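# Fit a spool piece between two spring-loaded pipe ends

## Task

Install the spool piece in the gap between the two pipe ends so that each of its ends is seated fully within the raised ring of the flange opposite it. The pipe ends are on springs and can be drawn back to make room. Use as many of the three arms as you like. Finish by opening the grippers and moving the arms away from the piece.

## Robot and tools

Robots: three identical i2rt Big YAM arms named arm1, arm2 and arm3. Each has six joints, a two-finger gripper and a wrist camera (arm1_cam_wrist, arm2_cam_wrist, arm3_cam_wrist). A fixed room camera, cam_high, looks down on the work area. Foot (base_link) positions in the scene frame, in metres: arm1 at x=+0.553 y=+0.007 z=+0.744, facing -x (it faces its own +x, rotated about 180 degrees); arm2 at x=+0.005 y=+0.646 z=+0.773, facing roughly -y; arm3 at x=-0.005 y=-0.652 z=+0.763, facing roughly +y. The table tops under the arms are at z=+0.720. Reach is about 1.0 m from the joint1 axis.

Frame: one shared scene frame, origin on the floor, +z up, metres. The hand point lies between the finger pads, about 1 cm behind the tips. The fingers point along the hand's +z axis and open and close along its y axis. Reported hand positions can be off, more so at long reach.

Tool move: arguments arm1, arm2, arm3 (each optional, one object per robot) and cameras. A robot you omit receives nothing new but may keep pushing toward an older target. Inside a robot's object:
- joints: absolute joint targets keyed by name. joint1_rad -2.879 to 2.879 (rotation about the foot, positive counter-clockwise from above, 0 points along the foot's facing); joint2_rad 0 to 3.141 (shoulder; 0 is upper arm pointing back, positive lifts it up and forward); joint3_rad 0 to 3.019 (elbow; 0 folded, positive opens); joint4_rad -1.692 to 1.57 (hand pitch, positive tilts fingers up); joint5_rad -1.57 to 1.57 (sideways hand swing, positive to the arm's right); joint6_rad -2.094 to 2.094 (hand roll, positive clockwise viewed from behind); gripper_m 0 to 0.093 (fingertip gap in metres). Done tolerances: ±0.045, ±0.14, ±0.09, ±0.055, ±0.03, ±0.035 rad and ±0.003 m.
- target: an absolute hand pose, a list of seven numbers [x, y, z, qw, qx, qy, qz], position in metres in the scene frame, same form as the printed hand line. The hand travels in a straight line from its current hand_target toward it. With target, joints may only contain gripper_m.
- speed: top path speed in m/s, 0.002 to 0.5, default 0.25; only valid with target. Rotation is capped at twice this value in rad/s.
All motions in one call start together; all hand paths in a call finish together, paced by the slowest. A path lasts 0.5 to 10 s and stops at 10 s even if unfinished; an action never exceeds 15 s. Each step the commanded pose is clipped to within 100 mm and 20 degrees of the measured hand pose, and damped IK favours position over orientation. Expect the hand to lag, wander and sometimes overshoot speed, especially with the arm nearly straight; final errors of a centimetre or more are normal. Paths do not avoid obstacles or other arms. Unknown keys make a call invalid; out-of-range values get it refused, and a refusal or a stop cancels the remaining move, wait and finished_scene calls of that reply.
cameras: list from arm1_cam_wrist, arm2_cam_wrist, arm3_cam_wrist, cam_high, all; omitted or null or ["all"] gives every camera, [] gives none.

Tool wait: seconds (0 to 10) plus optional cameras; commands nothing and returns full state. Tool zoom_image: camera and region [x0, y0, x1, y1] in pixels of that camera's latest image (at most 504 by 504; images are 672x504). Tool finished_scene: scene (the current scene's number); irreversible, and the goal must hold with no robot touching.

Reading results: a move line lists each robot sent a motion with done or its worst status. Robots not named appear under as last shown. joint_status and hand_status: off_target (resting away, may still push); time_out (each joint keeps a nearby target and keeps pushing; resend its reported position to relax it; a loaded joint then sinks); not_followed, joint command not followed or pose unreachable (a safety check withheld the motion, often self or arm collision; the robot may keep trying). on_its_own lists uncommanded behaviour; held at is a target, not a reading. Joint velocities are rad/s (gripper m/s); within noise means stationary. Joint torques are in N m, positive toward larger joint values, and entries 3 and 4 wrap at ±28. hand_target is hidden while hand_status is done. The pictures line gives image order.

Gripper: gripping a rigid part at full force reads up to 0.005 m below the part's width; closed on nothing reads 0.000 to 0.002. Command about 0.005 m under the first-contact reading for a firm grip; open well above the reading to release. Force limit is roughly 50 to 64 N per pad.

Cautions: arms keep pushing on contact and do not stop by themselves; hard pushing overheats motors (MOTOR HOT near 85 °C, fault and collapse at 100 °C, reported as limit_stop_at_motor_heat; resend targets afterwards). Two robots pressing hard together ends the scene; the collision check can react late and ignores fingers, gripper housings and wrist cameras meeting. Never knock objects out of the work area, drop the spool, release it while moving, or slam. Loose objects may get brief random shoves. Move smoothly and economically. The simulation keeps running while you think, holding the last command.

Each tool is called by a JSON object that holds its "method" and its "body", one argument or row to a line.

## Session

{"method": "move", "body": {

}}

{"method": "zoom_image", "body": {
  "camera": "cam_high",
  "region": [120, 80, 540, 360]
}}

Scene clock: 0.00 s.
Joint torques (N m): no reading
Heat: arm1: hottest joint1_rad 27 °C; arm2: hottest joint3_rad 30 °C; arm3: hottest joint3_rad 29 °C.
Joint velocities: within noise
arm1.joint_positions: joint1_rad=+0.419 joint2_rad=+0.534 joint3_rad=+1.395 joint4_rad=-1.256 joint5_rad=+0.223 joint6_rad=+0.204 gripper_m=+0.09396
arm1.joint_status: not commanded
arm1.hand: x=+0.3532 y=-0.0359 z=+1.3232 quat_wxyz=(+0.076, +0.828, +0.020, -0.555) (m; scene frame)
arm1.hand_target: x=+0.3567 y=-0.0345 z=+1.3345 quat_wxyz=(+0.080, +0.821, +0.018, -0.565) (m; scene frame)
arm1.hand_status: not commanded
arm2.joint_positions: joint1_rad=+0.351 joint2_rad=+0.452 joint3_rad=+1.418 joint4_rad=-1.270 joint5_rad=+0.094 joint6_rad=+0.375 gripper_m=+0.09396
arm2.joint_status: not commanded
arm2.hand: x=+0.0383 y=+0.4927 z=+1.3724 quat_wxyz=(-0.519, -0.606, -0.527, +0.293) (m; scene frame)
arm2.hand_target: x=+0.0371 y=+0.4967 z=+1.3808 quat_wxyz=(-0.527, -0.601, -0.522, +0.296) (m; scene frame)
arm2.hand_status: not commanded
arm3.joint_positions: joint1_rad=+0.391 joint2_rad=+0.617 joint3_rad=+1.399 joint4_rad=-1.139 joint5_rad=-0.163 joint6_rad=-0.394 gripper_m=+0.09396
arm3.joint_status: not commanded
arm3.hand: x=-0.1279 y=-0.4365 z=+1.3542 quat_wxyz=(-0.363, +0.772, -0.270, -0.446) (m; scene frame)
arm3.hand_target: x=-0.1266 y=-0.4401 z=+1.3645 quat_wxyz=(-0.370, +0.766, -0.267, -0.453) (m; scene frame)
arm3.hand_status: not commanded
pictures: arm1_cam_wrist, arm2_cam_wrist, arm3_cam_wrist, cam_high
camera_calibration:
arm1_cam_wrist: T_world_to_cam=[[-0.1223, 0.98672, -0.106894, 0.221676], [0.842264, 0.0462121, -0.537081, 0.419967], [-0.525009, -0.155718, -0.83673, 1.41197], [0, 0, 0, 1]] pos_world=[0.414686, -0.0182701, 1.43069]
arm2_cam_wrist: T_world_to_cam=[[-0.940808, -0.0907448, -0.326567, 0.531192], [0.113528, 0.82347, -0.555885, 0.358129], [0.319362, -0.560055, -0.764425, 1.43369], [0, 0, 0, 1]] pos_world=[0.00122534, 0.55624, 1.4685]
arm3_cam_wrist: T_world_to_cam=[[0.742032, 0.58926, 0.319628, -0.0807152], [0.656317, -0.54149, -0.525392, 0.564649], [-0.136517, 0.599634, -0.788544, 1.43614], [0, 0, 0, 1]] pos_world=[-0.114639, -0.507844, 1.45492]

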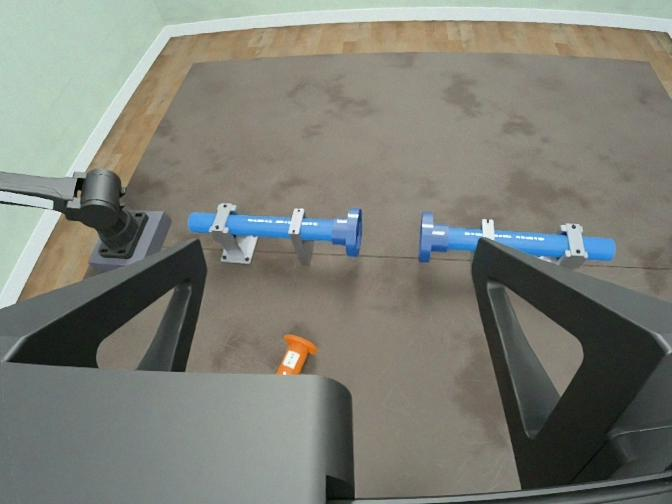

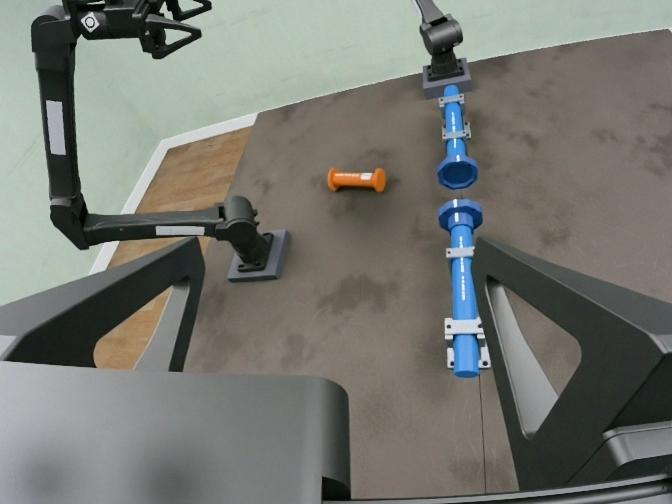

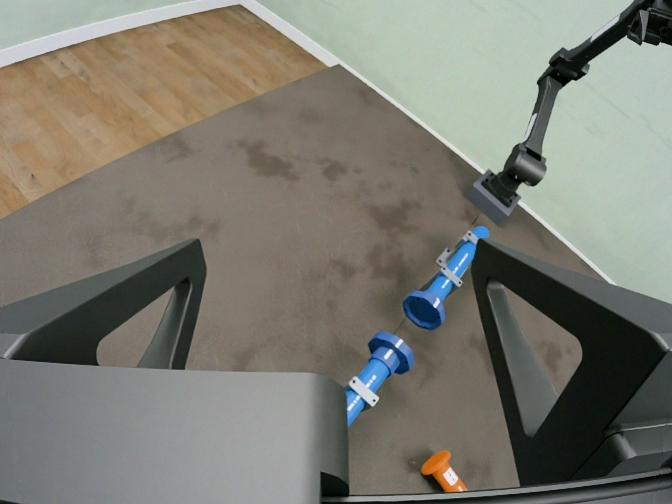

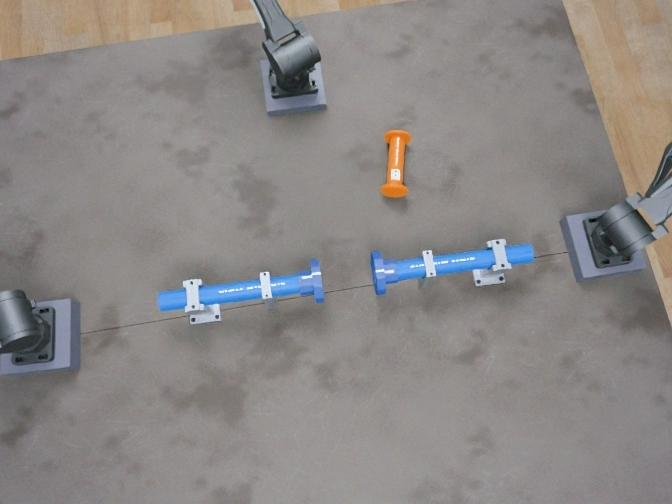

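Scaled by 1.200 from the camera's 672x504 image, which has a finer 960x720 frame.

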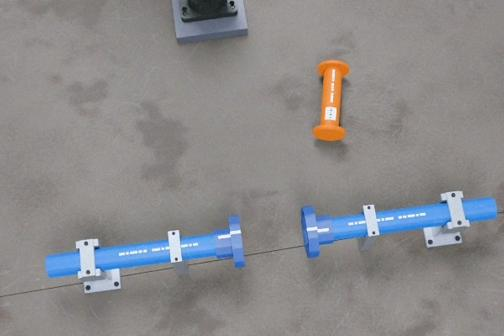

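{"method": "move", "body": {
  "arm1": {"target":[0.279,-0.211,0.88,0,0.9914,-0.1305,0]},
  "arm2": {"target":[0.020,0.207,0.98,0,0.7236,0.6902,0]},
  "arm3": {"target":[-0.0105,-0.286,0.98,0,0.6903,-0.7236,0]}
}}

Scene clock: 21.13 s.
Joint torques (N m): arm1=[-1.26 -7.59 8.62 1.07 -0.02 0.28] | arm2=[2.26 -9.99 13.04 0.14 0.2 0] | arm3=[-2.14 -7.24 10.35 0.55 -0.01 0.08]
move: arm1 done; arm2 off_target; arm3 done
arm1.joint_positions: joint1_rad=+0.699 joint2_rad=+1.318 joint3_rad=+0.950 joint4_rad=-1.229 joint5_rad=+0.001 joint6_rad=+0.919 gripper_m=+0.09396
arm1.hand: x=+0.2864 y=-0.2079 z=+0.8764 quat_wxyz=(-0.009, +0.993, -0.119, +0.007) (m; scene frame)
arm1.hand_target: x=+0.2792 y=-0.2109 z=+0.8800 quat_wxyz=(+0.000, +0.991, -0.130, +0.000) (m; scene frame)
arm1.hand_status: done (0.009 m and 1.9 deg from the pose sent, 0.482 m and 70.1 deg at the start)
arm2.joint_positions: joint1_rad=+0.069 joint2_rad=+1.498 joint3_rad=+1.288 joint4_rad=-1.403 joint5_rad=-0.006 joint6_rad=+0.090 gripper_m=+0.09396
arm2.hand: x=+0.0141 y=+0.2226 z=+0.9654 quat_wxyz=(+0.011, -0.732, -0.682, -0.012) (m; scene frame)
arm2.hand_target: x=+0.0200 y=+0.2079 z=+0.9800 quat_wxyz=(+0.000, -0.724, -0.690, +0.000) (m; scene frame)
arm2.hand_status: off_target (0.022 m and 2.3 deg from the pose sent, 0.486 m and 73.4 deg at the start)
arm3.joint_positions: joint1_rad=+0.036 joint2_rad=+1.313 joint3_rad=+1.157 joint4_rad=-1.429 joint5_rad=-0.009 joint6_rad=+0.047 gripper_m=+0.09395
arm3.hand: x=-0.0170 y=-0.2899 z=+0.9769 quat_wxyz=(+0.001, +0.700, -0.714, -0.001) (m; scene frame)
arm3.hand_target: x=-0.0106 y=-0.2861 z=+0.9800 quat_wxyz=(+0.000, +0.690, -0.724, +0.000) (m; scene frame)
arm3.hand_status: done (0.008 m and 1.6 deg from the pose sent, 0.420 m and 86.6 deg at the start)
pictures: arm1_cam_wrist, arm2_cam_wrist, arm3_cam_wrist, cam_high
camera_calibration:
arm1_cam_wrist: T_world_to_cam=[[0.237103, 0.971383, 0.0140237, 0.123348], [0.783807, -0.199806, 0.587983, -0.776227], [0.573959, -0.12842, -0.808752, 0.642633], [0, 0, 0, 1]]
arm2_cam_wrist: T_world_to_cam=[[-0.996981, 0.0776452, 0.000512315, -0.00141909], [0.0615011, 0.785625, 0.615638, -0.764761], [0.0473988, 0.613811, -0.788029, 0.744382], [0, 0, 0, 1]]
arm3_cam_wrist: T_world_to_cam=[[0.999785, -0.0206651, -0.00151327, 0.0124927], [-0.01594, -0.81373, 0.581025, -0.798163], [-0.0132383, -0.580876, -0.813884, 0.750434], [0, 0, 0, 1]]

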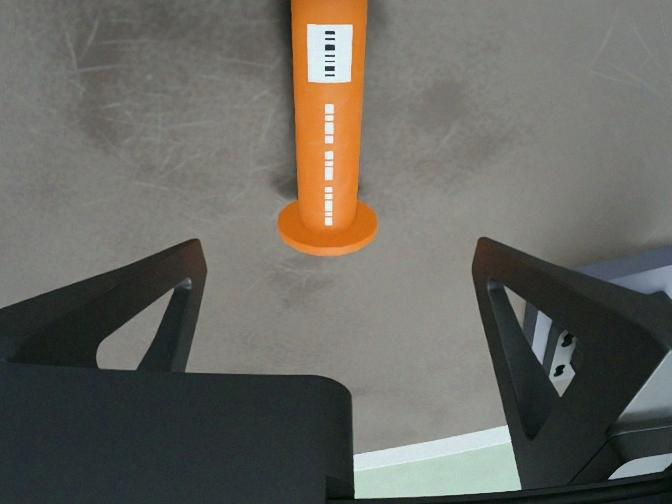

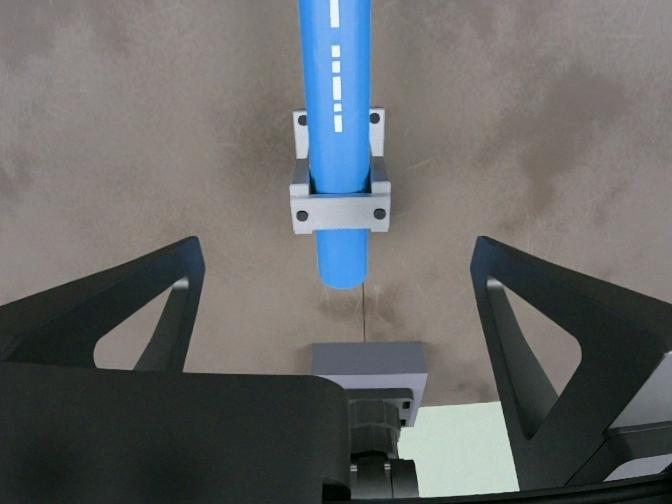

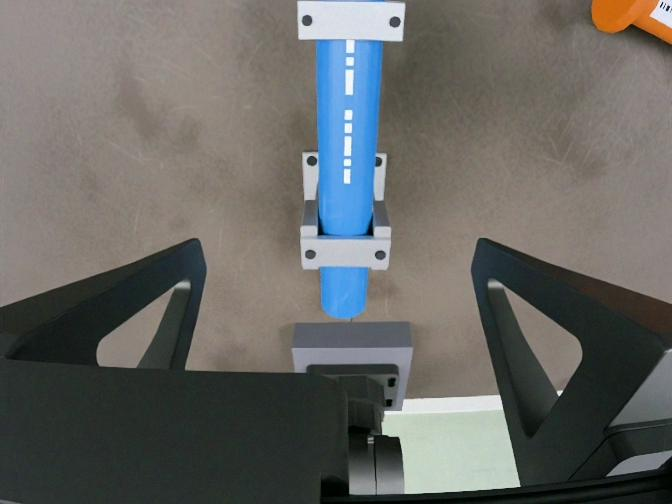

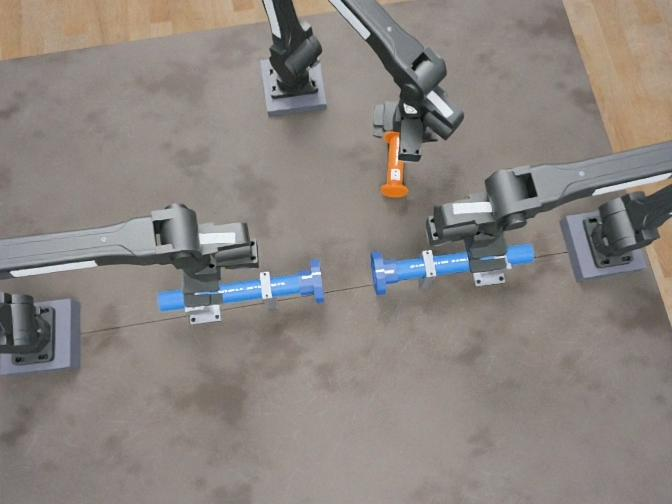

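{"method": "move", "body": {
  "arm1": {"target":[0.279,-0.215,0.752,0,0.9923,-0.1236,0],"speed":0.12},
  "arm2": {"target":[0.019,0.206,0.811,0,0.7236,0.6902,0],"speed":0.12},
  "arm3": {"target":[-0.0070,-0.283,0.811,0,0.6903,-0.7236,0],"speed":0.12}
}}

Scene clock: 30.87 s.
Joint torques (N m): arm1=[-0.56 -8.12 6.32 1.05 -0.02 0.22] | arm2=[2.08 -10.7 7.09 0.84 0.19 0] | arm3=[-1.96 -6.65 7.53 1.32 0 0.02]
move: arm1 done; arm2 done; arm3 done
arm1.joint_positions: joint1_rad=+0.699 joint2_rad=+1.519 joint3_rad=+0.777 joint4_rad=-0.840 joint5_rad=+0.001 joint6_rad=+0.919 gripper_m=+0.09396
arm1.hand: x=+0.2812 y=-0.2120 z=+0.7538 quat_wxyz=(-0.004, +0.993, -0.119, +0.002) (m; scene frame)
arm1.hand_target: x=+0.2791 y=-0.2149 z=+0.7520 quat_wxyz=(+0.000, +0.992, -0.123, +0.000) (m; scene frame)
arm1.hand_status: done (0.004 m and 0.7 deg from the pose sent, 0.125 m and 1.4 deg at the start)
arm2.joint_positions: joint1_rad=+0.069 joint2_rad=+1.665 joint3_rad=+1.070 joint4_rad=-0.977 joint5_rad=-0.006 joint6_rad=+0.088 gripper_m=+0.09396
arm2.hand: x=+0.0141 y=+0.2050 z=+0.8192 quat_wxyz=(-0.005, -0.731, -0.682, +0.002) (m; scene frame)
arm2.hand_target: x=+0.0189 y=+0.2062 z=+0.8111 quat_wxyz=(+0.000, -0.724, -0.690, +0.000) (m; scene frame)
arm2.hand_status: done (0.010 m and 1.4 deg from the pose sent, 0.155 m and 2.3 deg at the start)
arm3.joint_positions: joint1_rad=+0.031 joint2_rad=+1.486 joint3_rad=+0.876 joint4_rad=-0.966 joint5_rad=-0.009 joint6_rad=+0.047 gripper_m=+0.09395
arm3.hand: x=-0.0141 y=-0.2834 z=+0.8169 quat_wxyz=(-0.002, +0.698, -0.716, -0.004) (m; scene frame)
arm3.hand_target: x=-0.0071 y=-0.2833 z=+0.8111 quat_wxyz=(+0.000, +0.690, -0.724, +0.000) (m; scene frame)
arm3.hand_status: done (0.009 m and 1.4 deg from the pose sent, 0.166 m and 1.6 deg at the start)
pictures: arm1_cam_wrist, arm2_cam_wrist, arm3_cam_wrist, cam_high
camera_calibration:
arm1_cam_wrist: T_world_to_cam=[[0.23718, 0.971465, 0.00127765, 0.139851], [0.791085, -0.193904, 0.580161, -0.69576], [0.563854, -0.136592, -0.814501, 0.551429], [0, 0, 0, 1]]
arm2_cam_wrist: T_world_to_cam=[[-0.997132, 0.0755959, -0.00353542, 0.00380456], [0.0594114, 0.810881, 0.582188, -0.638713], [0.0468779, 0.580309, -0.813046, 0.667311], [0, 0, 0, 1]]
arm3_cam_wrist: T_world_to_cam=[[0.999662, -0.025928, -0.00200302, 0.00838789], [-0.0200851, -0.81872, 0.573842, -0.69551], [-0.0165185, -0.573608, -0.818963, 0.630217], [0, 0, 0, 1]]

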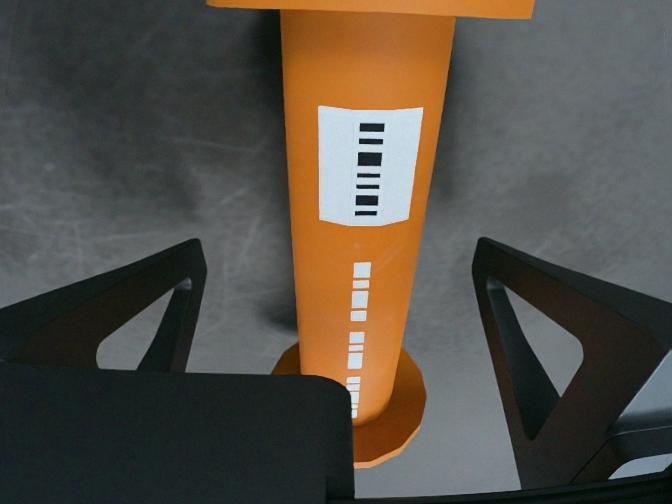

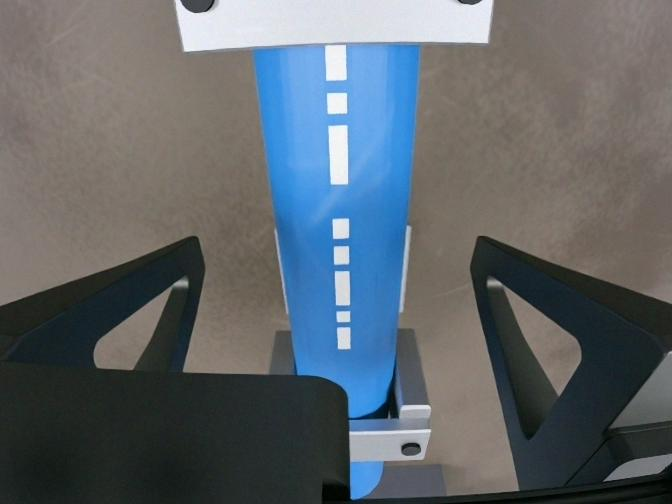

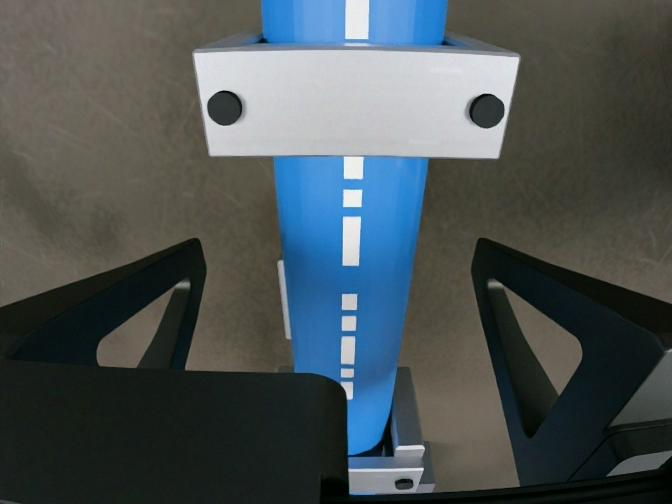

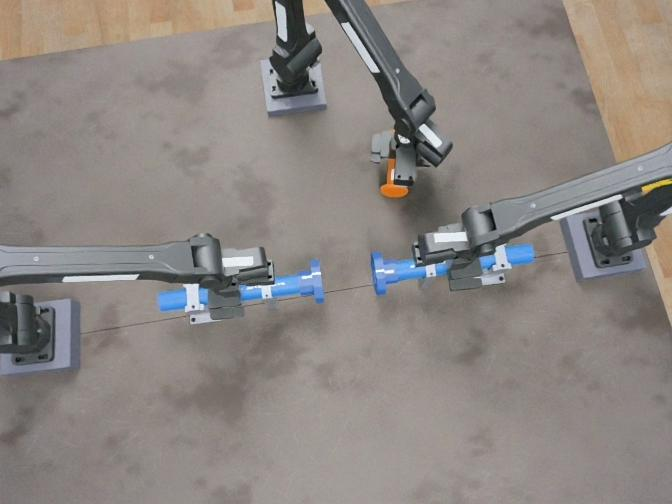

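{"method": "move", "body": {
  "arm1": {"target":[0.272,-0.208,0.752,0,0.9923,-0.1236,0],"speed":0.1},
  "arm3": {"target":[-0.0020,-0.283,0.813,0,0.6903,-0.7236,0],"speed":0.1},
  "cameras": []
}}

{"method": "move", "body": {
  "arm1": {"joints":{"gripper_m":0.020}},
  "arm2": {"joints":{"gripper_m":0.032}},
  "arm3": {"joints":{"gripper_m":0.032}}
}}

Scene clock: 37.57 s.
Heat: arm1: hottest joint3_rad 29 °C; arm2: hottest joint3_rad 35 °C; arm3: hottest joint3_rad 31 °C.
move: arm1 done; arm3 done
arm1.hand_status: done (0.005 m and 0.7 deg from the pose sent, 0.010 m and 0.7 deg at the start)
arm3.hand_status: done (0.008 m and 0.7 deg from the pose sent, 0.013 m and 1.4 deg at the start)
pictures: none

Scene clock: 38.30 s.
Joint torques (N m): arm1=[-1.2 -8 6.56 1.05 0 -0.07] | arm2=[2.08 -10.7 7.08 0.83 0.01 0.02] | arm3=[-2.67 -7.71 7.65 0.81 0.33 -0.05]
move: arm1 off_target; arm2 off_target; arm3 off_target
arm1.joint_positions: joint1_rad=+0.679 joint2_rad=+1.519 joint3_rad=+0.777 joint4_rad=-0.840 joint5_rad=+0.001 joint6_rad=+0.917 gripper_m=+0.03539
arm1.joint_status: gripper_m off_target (ended at +0.03542, target +0.02000)
arm1.hand: x=+0.2769 y=-0.2066 z=+0.7538 quat_wxyz=(-0.003, +0.992, -0.128, +0.002) (m; scene frame)
arm2.joint_positions: joint1_rad=+0.069 joint2_rad=+1.665 joint3_rad=+1.070 joint4_rad=-0.976 joint5_rad=-0.002 joint6_rad=+0.086 gripper_m=+0.03888
arm2.joint_status: gripper_m off_target (ended at +0.03891, target +0.03200)
arm2.hand: x=+0.0134 y=+0.2049 z=+0.8192 quat_wxyz=(-0.004, -0.730, -0.683, +0.004) (m; scene frame)
arm3.joint_positions: joint1_rad=+0.017 joint2_rad=+1.487 joint3_rad=+0.876 joint4_rad=-0.965 joint5_rad=-0.018 joint6_rad=+0.045 gripper_m=+0.03818
arm3.joint_status: gripper_m off_target (ended at +0.03820, target +0.03200)
arm3.hand: x=-0.0105 y=-0.2832 z=+0.8169 quat_wxyz=(+0.001, +0.694, -0.720, -0.007) (m; scene frame)
pictures: arm1_cam_wrist, arm2_cam_wrist, arm3_cam_wrist, cam_high
camera_calibration:
arm1_cam_wrist: T_world_to_cam=[[0.254192, 0.967153, 0.000992196, 0.130244], [0.787408, -0.207546, 0.580442, -0.693369], [0.561582, -0.146762, -0.814301, 0.552945], [0, 0, 0, 1]]
arm2_cam_wrist: T_world_to_cam=[[-0.997306, 0.073356, 0.00062981, 0.000144562], [0.0600408, 0.811286, 0.581558, -0.638158], [0.0421498, 0.580029, -0.813505, 0.667904], [0, 0, 0, 1]]
arm3_cam_wrist: T_world_to_cam=[[0.999197, -0.0384235, -0.011352, 0.00885268], [-0.0249618, -0.818641, 0.573763, -0.695158], [-0.0313392, -0.573019, -0.818943, 0.630339], [0, 0, 0, 1]]

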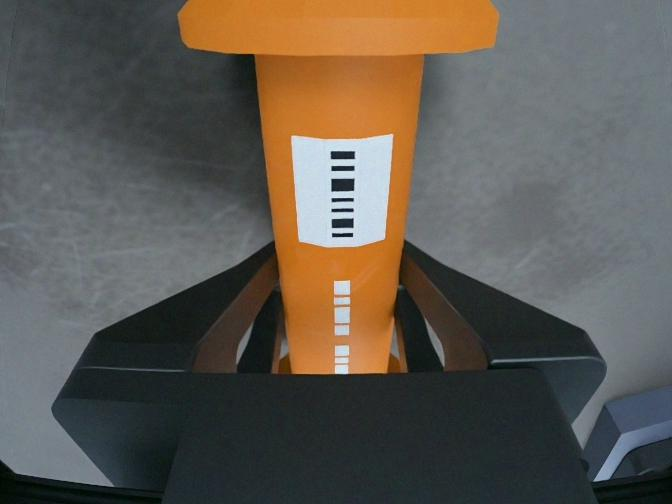

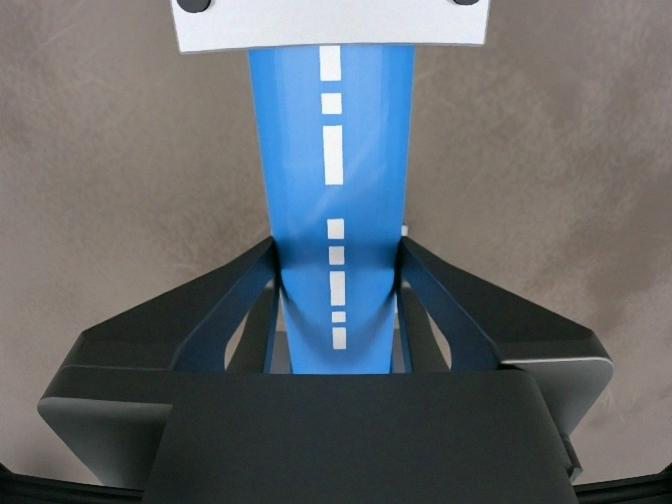

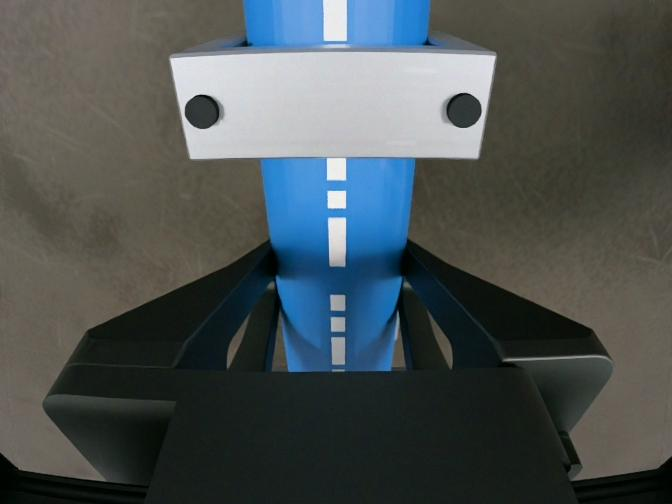

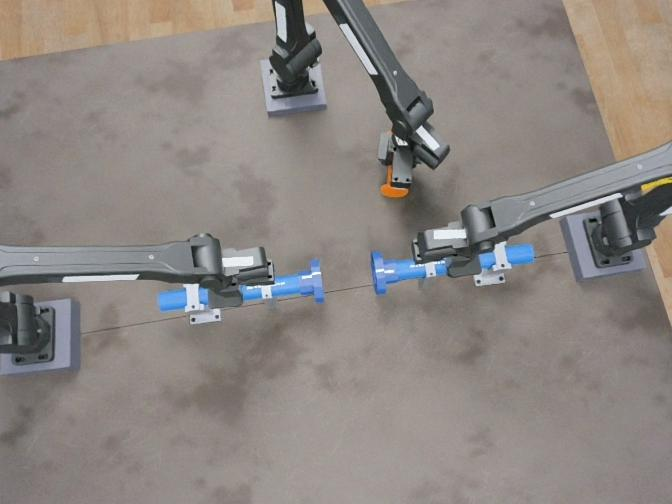

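{"method": "move", "body": {
  "arm1": {"target":[0.272,-0.208,0.93,0,0.9923,-0.1236,0],"speed":0.2},
  "cameras": []
}}

{"method": "move", "body": {
  "arm1": {"target":[-0.012,-0.0735,0.95,0,0.7083,0.7059,0],"speed":0.2},
  "arm2": {"target":[0.0250,0.336,0.811,0,0.7236,0.6902,0],"speed":0.06},
  "arm3": {"target":[-0.0080,-0.413,0.813,0,0.6903,-0.7236,0],"speed":0.06}
}}

{"method": "zoom_image", "body": {
  "camera": "cam_high",
  "region": [270, 225, 430, 325]
}}

Scene clock: 47.80 s.
move: arm1 off_target
arm1.hand_status: off_target (0.031 m and 3.3 deg from the pose sent, 0.176 m and 0.7 deg at the start)
pictures: none

Scene clock: 53.30 s.
Joint torques (N m): arm1=[-1.08 -15.85 12.94 -0.18 -0.17 -0.08] | arm2=[2.96 -14.68 -1.05 -4.16 -0.47 0.21] | arm3=[-0.5 -10.29 1.37 -3.7 0.44 0.05]
move: arm1 off_target; arm2 off_target; arm3 off_target
arm1.joint_positions: joint1_rad=+0.167 joint2_rad=+1.846 joint3_rad=+1.710 joint4_rad=-1.489 joint5_rad=+0.004 joint6_rad=-1.409 gripper_m=+0.03539
arm1.hand: x=+0.0041 y=-0.0735 z=+0.9251 quat_wxyz=(+0.014, +0.712, +0.702, +0.022) (m; scene frame)
arm1.hand_target: x=-0.0105 y=-0.0733 z=+0.9501 quat_wxyz=(-0.001, +0.708, +0.706, +0.000) (m; scene frame)
arm1.hand_status: off_target (0.030 m and 3.0 deg from the pose sent, 0.327 m and 104.5 deg at the start)
arm2.joint_positions: joint1_rad=+0.081 joint2_rad=+1.476 joint3_rad=+0.828 joint4_rad=-0.763 joint5_rad=+0.012 joint6_rad=+0.088 gripper_m=+0.03888
arm2.hand: x=+0.0147 y=+0.2492 z=+0.8179 quat_wxyz=(-0.059, -0.725, -0.684, +0.062) (m; scene frame)
arm2.hand_target: x=+0.0220 y=+0.3249 z=+0.8059 quat_wxyz=(+0.001, -0.724, -0.690, +0.002) (m; scene frame)
arm2.hand_status: off_target (0.088 m and 9.8 deg from the pose sent, 0.132 m and 1.3 deg at the start)
arm3.joint_positions: joint1_rad=+0.020 joint2_rad=+1.260 joint3_rad=+0.645 joint4_rad=-0.819 joint5_rad=-0.021 joint6_rad=+0.048 gripper_m=+0.03818
arm3.hand: x=-0.0116 y=-0.3363 z=+0.8155 quat_wxyz=(-0.047, +0.693, -0.717, -0.060) (m; scene frame)
arm3.hand_target: x=-0.0085 y=-0.4019 z=+0.8056 quat_wxyz=(+0.000, +0.691, -0.723, +0.000) (m; scene frame)
arm3.hand_status: off_target (0.077 m and 8.7 deg from the pose sent, 0.130 m and 1.0 deg at the start)
pictures: arm1_cam_wrist, arm2_cam_wrist, arm3_cam_wrist, cam_high
camera_calibration:
arm1_cam_wrist: T_world_to_cam=[[-0.998269, 0.0152726, -0.0567919, 0.0593749], [-0.020985, 0.809612, 0.58659, -0.477907], [0.0549381, 0.586767, -0.80789, 0.915214], [0, 0, 0, 1]]
arm2_cam_wrist: T_world_to_cam=[[-0.997902, 0.0647384, -0.000829167, 0.0015684], [0.0576347, 0.894091, 0.444163, -0.581612], [0.0294957, 0.443183, -0.895946, 0.742855], [0, 0, 0, 1]]
arm3_cam_wrist: T_world_to_cam=[[0.999207, -0.0342873, -0.0202342, 0.0165133], [-0.0214331, -0.89157, 0.452375, -0.663426], [-0.033551, -0.451583, -0.891598, 0.698752], [0, 0, 0, 1]]

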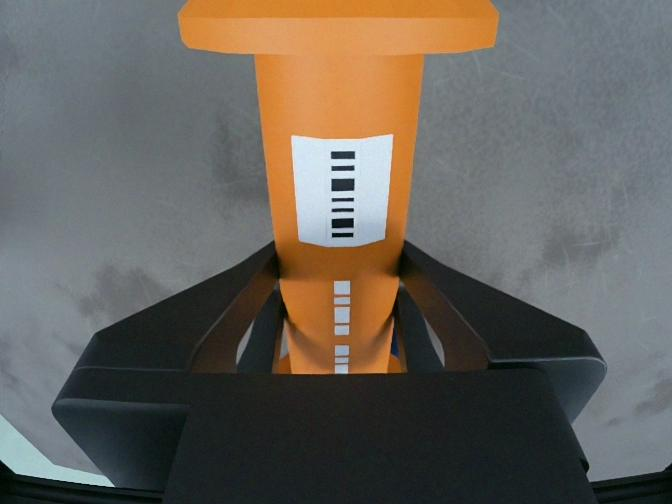

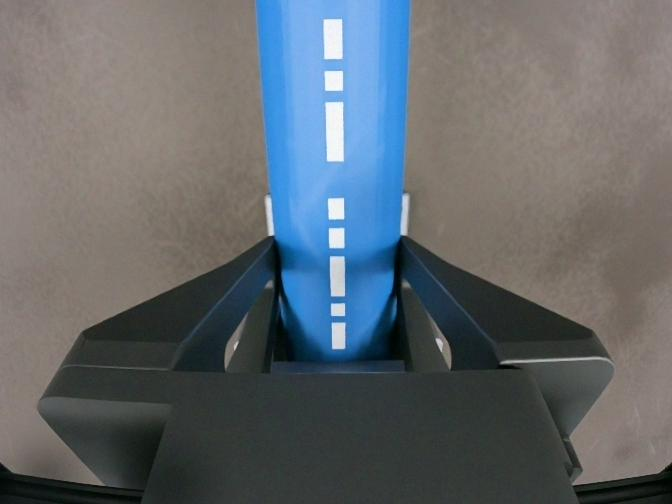

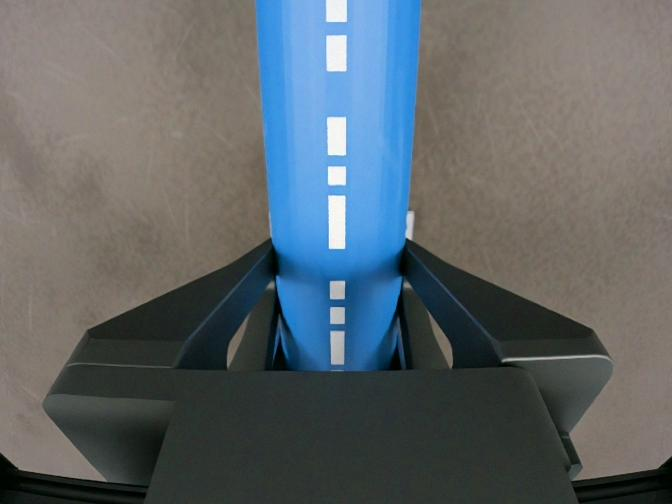

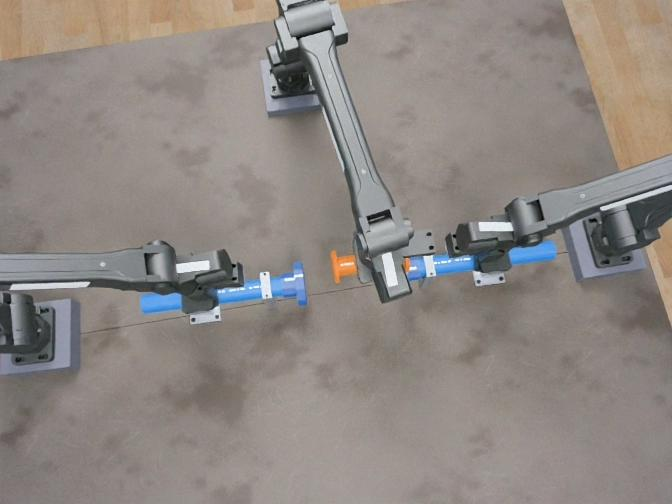

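Scaled by 3.150 from the camera's 672x504 image, which has a finer 960x720 frame.

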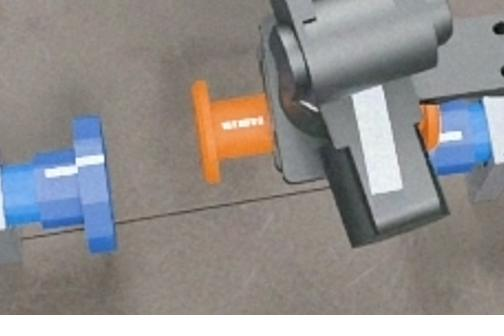

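{"method": "move", "body": {
  "arm1": {"target":[-0.011,-0.031,0.95,0,0.7083,0.7059,0],"speed":0.15},
  "cameras": []
}}

{"method": "move", "body": {
  "arm1": {"target":[-0.008,-0.031,0.880,0,0.7083,0.7059,0],"speed":0.12},
  "cameras": ["cam_high"]
}}

{"method": "zoom_image", "body": {
  "camera": "cam_high",
  "region": [290, 240, 350, 305]
}}

{"method": "zoom_image", "body": {
  "camera": "cam_high",
  "region": [365, 230, 425, 295]
}}

Scene clock: 62.57 s.
Heat: arm1: hottest joint3_rad 35 °C; arm2: hottest joint3_rad 34 °C; arm3: hottest joint3_rad 32 °C.
move: arm1 off_target
arm1.hand_status: off_target (0.027 m and 3.2 deg from the pose sent, 0.052 m and 3.0 deg at the start)
pictures: none

Scene clock: 63.80 s.
Joint torques (N m): arm1=[-0.26 -16.56 8.91 0.84 -0.17 -0.08] | arm2=[2.96 -14.8 -1.06 -4.16 -0.48 0.21] | arm3=[-0.21 -10.29 1.43 -3.88 0.42 0.05]
move: arm1 off_target
arm1.joint_positions: joint1_rad=+0.083 joint2_rad=+1.866 joint3_rad=+1.590 joint4_rad=-1.333 joint5_rad=+0.003 joint6_rad=-1.483 gripper_m=+0.03539
arm1.hand: x=-0.0008 y=-0.0275 z=+0.8694 quat_wxyz=(+0.010, +0.715, +0.699, +0.014) (m; scene frame)
arm1.hand_target: x=-0.0078 y=-0.0309 z=+0.8801 quat_wxyz=(+0.000, +0.708, +0.706, +0.000) (m; scene frame)
arm1.hand_status: off_target (0.013 m and 2.3 deg from the pose sent, 0.046 m and 3.2 deg at the start)
arm2.joint_positions: joint1_rad=+0.081 joint2_rad=+1.476 joint3_rad=+0.828 joint4_rad=-0.763 joint5_rad=+0.012 joint6_rad=+0.088 gripper_m=+0.03888
arm2.hand: x=+0.0147 y=+0.2492 z=+0.8179 quat_wxyz=(-0.059, -0.725, -0.684, +0.062) (m; scene frame)
arm3.joint_positions: joint1_rad=+0.020 joint2_rad=+1.260 joint3_rad=+0.645 joint4_rad=-0.819 joint5_rad=-0.021 joint6_rad=+0.048 gripper_m=+0.03818
arm3.hand: x=-0.0116 y=-0.3363 z=+0.8155 quat_wxyz=(-0.047, +0.693, -0.717, -0.060) (m; scene frame)
pictures: cam_high

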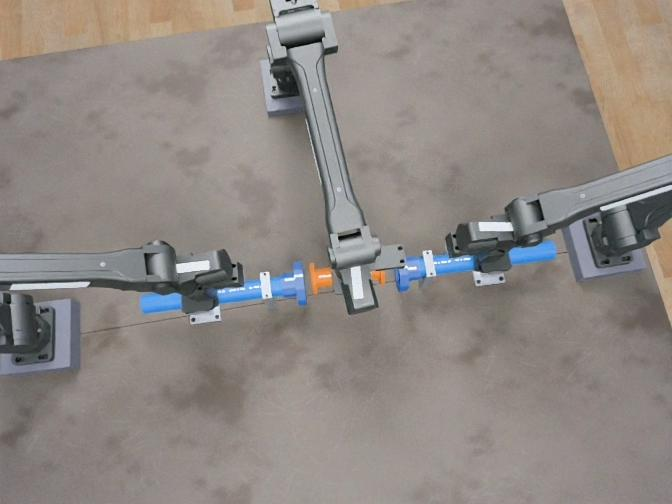

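Scaled by 7.754 from the camera's 672x504 image, which has a finer 960x720 frame.

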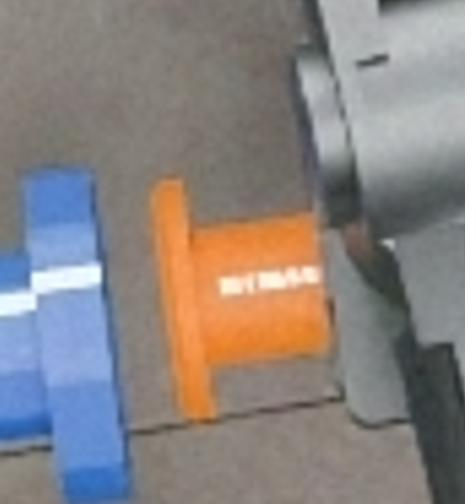

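Scaled by 7.754 from the camera's 672x504 image, which has a finer 960x720 frame.

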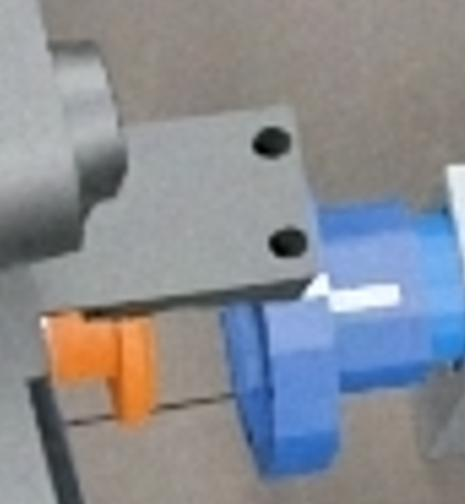

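{"method": "move", "body": {
  "arm1": {"target":[-0.006,-0.032,0.836,0,0.7083,0.7059,0],"speed":0.1},
  "cameras": ["cam_high"]
}}

{"method": "zoom_image", "body": {
  "camera": "cam_high",
  "region": [290, 240, 350, 305]
}}

{"method": "zoom_image", "body": {
  "camera": "cam_high",
  "region": [365, 230, 425, 295]
}}

Scene clock: 71.23 s.
Joint torques (N m): arm1=[-0.15 -16.38 8.59 0.84 -0.17 -0.06] | arm2=[3.02 -14.68 -1.06 -4.19 -0.47 0.21] | arm3=[-0.21 -10.87 1.43 -3.81 0.42 0.05]
move: arm1 off_target
arm1.joint_positions: joint1_rad=+0.083 joint2_rad=+1.896 joint3_rad=+1.513 joint4_rad=-1.226 joint5_rad=+0.003 joint6_rad=-1.483 gripper_m=+0.03539
arm1.hand: x=+0.0023 y=-0.0273 z=+0.8250 quat_wxyz=(+0.011, +0.715, +0.699, +0.015) (m; scene frame)
arm1.hand_target: x=-0.0057 y=-0.0319 z=+0.8360 quat_wxyz=(+0.000, +0.708, +0.706, +0.000) (m; scene frame)
arm1.hand_status: off_target (0.015 m and 2.4 deg from the pose sent, 0.034 m and 2.3 deg at the start)
arm2, arm3: as last shown
pictures: cam_high

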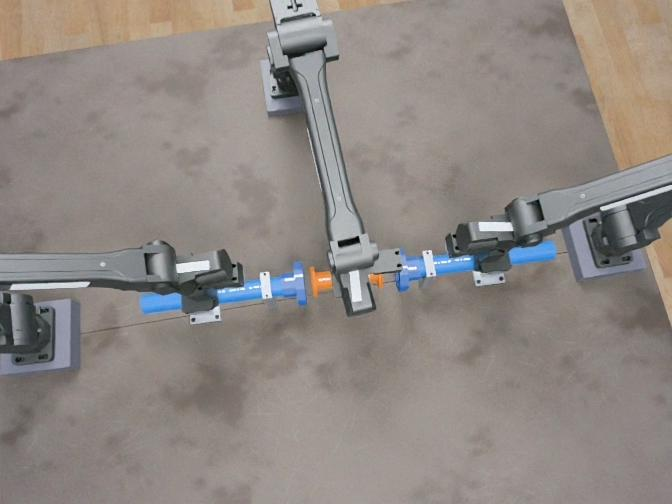

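Scaled by 7.754 from the camera's 672x504 image, which has a finer 960x720 frame.

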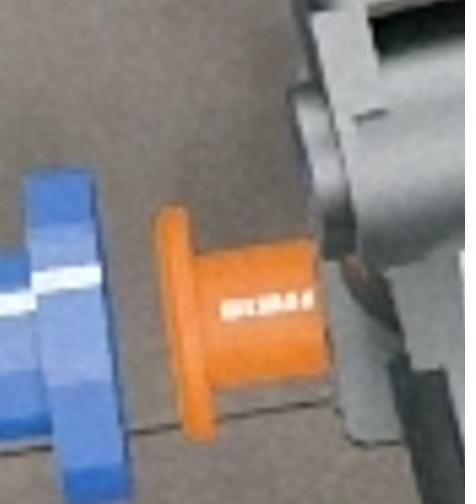

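Scaled by 7.754 from the camera's 672x504 image, which has a finer 960x720 frame.

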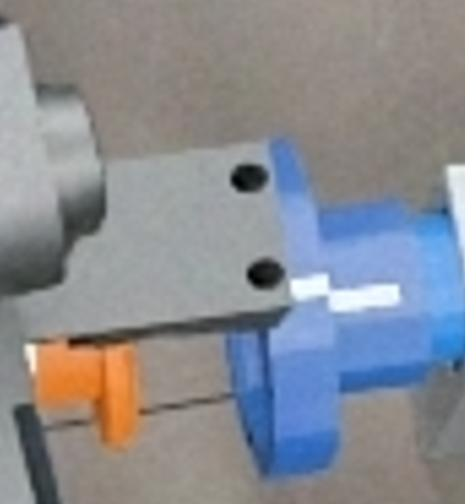

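{"method": "move", "body": {
  "arm1": {"target":[-0.0045,-0.030,0.836,0,0.6990,0.7151,0],"speed":0.1},
  "arm2": {"target":[0.0230,0.306,0.811,0,0.7236,0.6902,0],"speed":0.06},
  "arm3": {"target":[-0.0065,-0.366,0.813,0,0.6903,-0.7236,0],"speed":0.06},
  "cameras": ["cam_high"]
}}

{"method": "zoom_image", "body": {
  "camera": "cam_high",
  "region": [290, 240, 350, 305]
}}

{"method": "zoom_image", "body": {
  "camera": "cam_high",
  "region": [365, 230, 425, 295]
}}

Scene clock: 82.30 s.
Joint torques (N m): arm1=[-0.44 -16.73 8.39 0.81 -0.16 -0.08] | arm2=[2.55 -11.22 3.79 -4.41 -0.52 0.16] | arm3=[-1.9 -6.77 5.71 -3.23 0.33 -0.01]
move: arm1 off_target; arm2 off_target; arm3 off_target
arm1.joint_positions: joint1_rad=+0.083 joint2_rad=+1.896 joint3_rad=+1.510 joint4_rad=-1.224 joint5_rad=+0.003 joint6_rad=-1.510 gripper_m=+0.03539
arm1.hand: x=+0.0029 y=-0.0273 z=+0.8241 quat_wxyz=(+0.011, +0.706, +0.708, +0.015) (m; scene frame)
arm1.hand_target: x=-0.0043 y=-0.0299 z=+0.8361 quat_wxyz=(+0.000, +0.699, +0.715, +0.000) (m; scene frame)
arm1.hand_status: off_target (0.014 m and 2.4 deg from the pose sent, 0.013 m and 3.3 deg at the start)
arm2.joint_positions: joint1_rad=+0.081 joint2_rad=+1.481 joint3_rad=+0.837 joint4_rad=-0.770 joint5_rad=+0.012 joint6_rad=+0.088 gripper_m=+0.03888
arm2.hand: x=+0.0148 y=+0.2467 z=+0.8192 quat_wxyz=(-0.058, -0.725, -0.684, +0.061) (m; scene frame)
arm2.hand_target: x=+0.0213 y=+0.3009 z=+0.8105 quat_wxyz=(-0.001, -0.724, -0.690, +0.002) (m; scene frame)
arm2.hand_status: off_target (0.060 m and 9.7 deg from the pose sent, 0.058 m and 9.8 deg at the start)
arm3.joint_positions: joint1_rad=+0.021 joint2_rad=+1.307 joint3_rad=+0.690 joint4_rad=-0.843 joint5_rad=-0.019 joint6_rad=+0.048 gripper_m=+0.03818
arm3.hand: x=-0.0115 y=-0.3249 z=+0.8162 quat_wxyz=(-0.038, +0.693, -0.718, -0.050) (m; scene frame)
arm3.hand_target: x=-0.0072 y=-0.3629 z=+0.8121 quat_wxyz=(-0.001, +0.691, -0.723, -0.001) (m; scene frame)
arm3.hand_status: off_target (0.042 m and 7.2 deg from the pose sent, 0.030 m and 8.7 deg at the start)
pictures: cam_high

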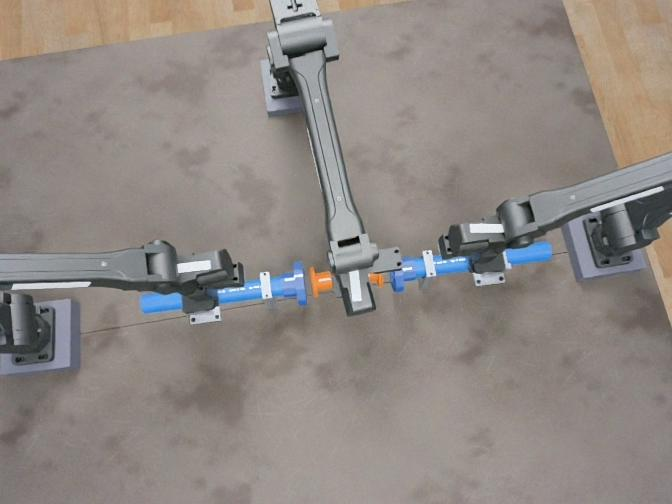

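Scaled by 7.754 from the camera's 672x504 image, which has a finer 960x720 frame.

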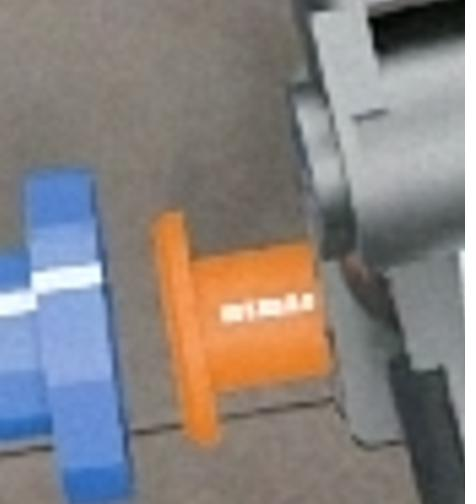

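Scaled by 7.754 from the camera's 672x504 image, which has a finer 960x720 frame.

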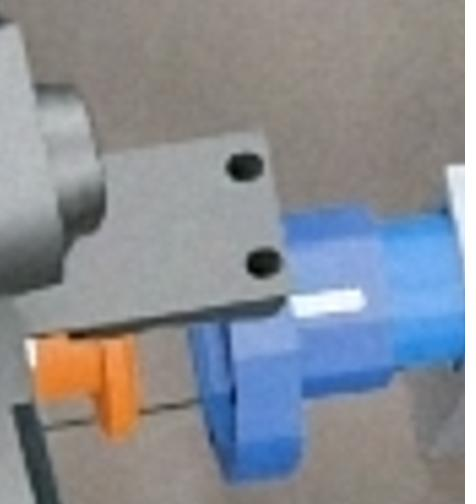

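{"method": "move", "body": {
  "arm1": {"target":[-0.0025,-0.030,0.8365,0,0.7010,0.7131,0],"speed":0.1},
  "arm2": {"target":[0.0210,0.250,0.811,0,0.7236,0.6902,0],"speed":0.06},
  "arm3": {"target":[-0.0045,-0.333,0.813,0,0.6903,-0.7236,0],"speed":0.06},
  "cameras": ["cam_high"]
}}

{"method": "zoom_image", "body": {
  "camera": "cam_high",
  "region": [290, 240, 350, 305]
}}

{"method": "zoom_image", "body": {
  "camera": "cam_high",
  "region": [365, 230, 425, 295]
}}

Scene clock: 88.87 s.
Joint torques (N m): arm1=[-0.44 -17.08 8.35 0.88 -0.17 -0.01] | arm2=[1.9 -9.52 7.09 -2 -0.62 0.08] | arm3=[-2.02 -7.06 7.27 -1.91 0.22 -0.11]
move: arm1 off_target; arm2 off_target; arm3 off_target
arm1.joint_positions: joint1_rad=+0.083 joint2_rad=+1.896 joint3_rad=+1.504 joint4_rad=-1.224 joint5_rad=+0.003 joint6_rad=-1.511 gripper_m=+0.03539
arm1.hand: x=+0.0053 y=-0.0271 z=+0.8218 quat_wxyz=(+0.013, +0.705, +0.709, +0.017) (m; scene frame)
arm1.hand_target: x=-0.0023 y=-0.0299 z=+0.8366 quat_wxyz=(+0.000, +0.701, +0.713, +0.000) (m; scene frame)
arm1.hand_status: off_target (0.017 m and 2.6 deg from the pose sent, 0.014 m and 2.2 deg at the start)
arm2.joint_positions: joint1_rad=+0.080 joint2_rad=+1.568 joint3_rad=+0.943 joint4_rad=-0.864 joint5_rad=+0.013 joint6_rad=+0.088 gripper_m=+0.03888
arm2.hand: x=+0.0149 y=+0.2278 z=+0.8185 quat_wxyz=(-0.029, -0.727, -0.685, +0.036) (m; scene frame)
arm2.hand_target: x=+0.0205 y=+0.2495 z=+0.8116 quat_wxyz=(+0.000, -0.724, -0.690, +0.001) (m; scene frame)
arm2.hand_status: off_target (0.024 m and 5.4 deg from the pose sent, 0.011 m and 9.7 deg at the start)
arm3.joint_positions: joint1_rad=+0.021 joint2_rad=+1.372 joint3_rad=+0.754 joint4_rad=-0.874 joint5_rad=-0.017 joint6_rad=+0.048 gripper_m=+0.03818
arm3.hand: x=-0.0113 y=-0.3080 z=+0.8167 quat_wxyz=(-0.028, +0.694, -0.719, -0.037) (m; scene frame)
arm3.hand_target: x=-0.0052 y=-0.3320 z=+0.8131 quat_wxyz=(+0.000, +0.690, -0.723, -0.001) (m; scene frame)
arm3.hand_status: off_target (0.026 m and 5.4 deg from the pose sent, 0.011 m and 7.2 deg at the start)
pictures: cam_high

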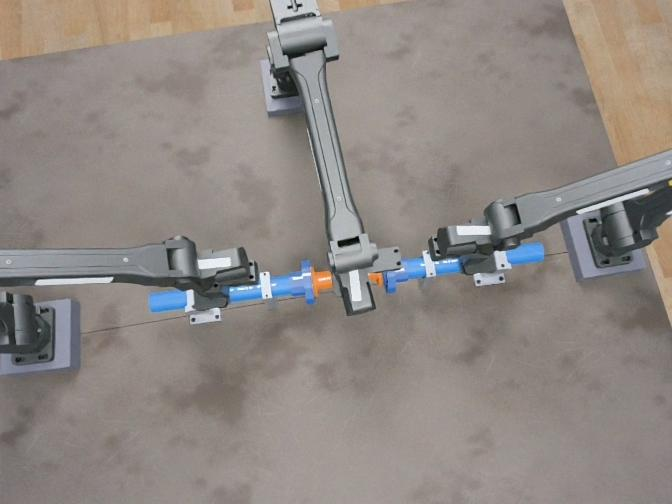

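Scaled by 7.754 from the camera's 672x504 image, which has a finer 960x720 frame.

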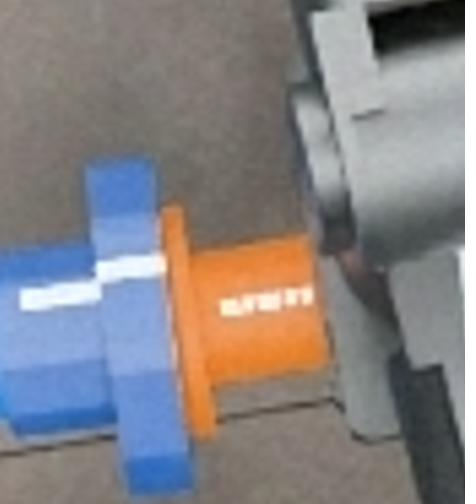

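Scaled by 7.754 from the camera's 672x504 image, which has a finer 960x720 frame.

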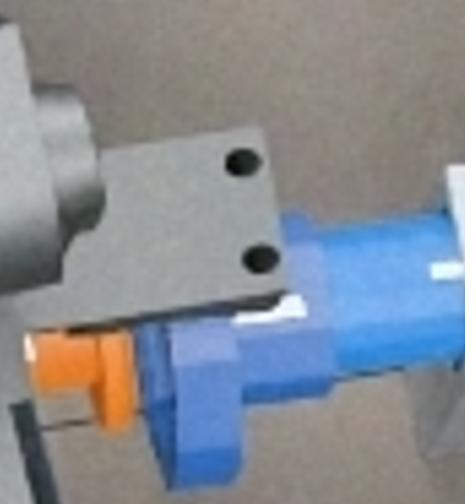

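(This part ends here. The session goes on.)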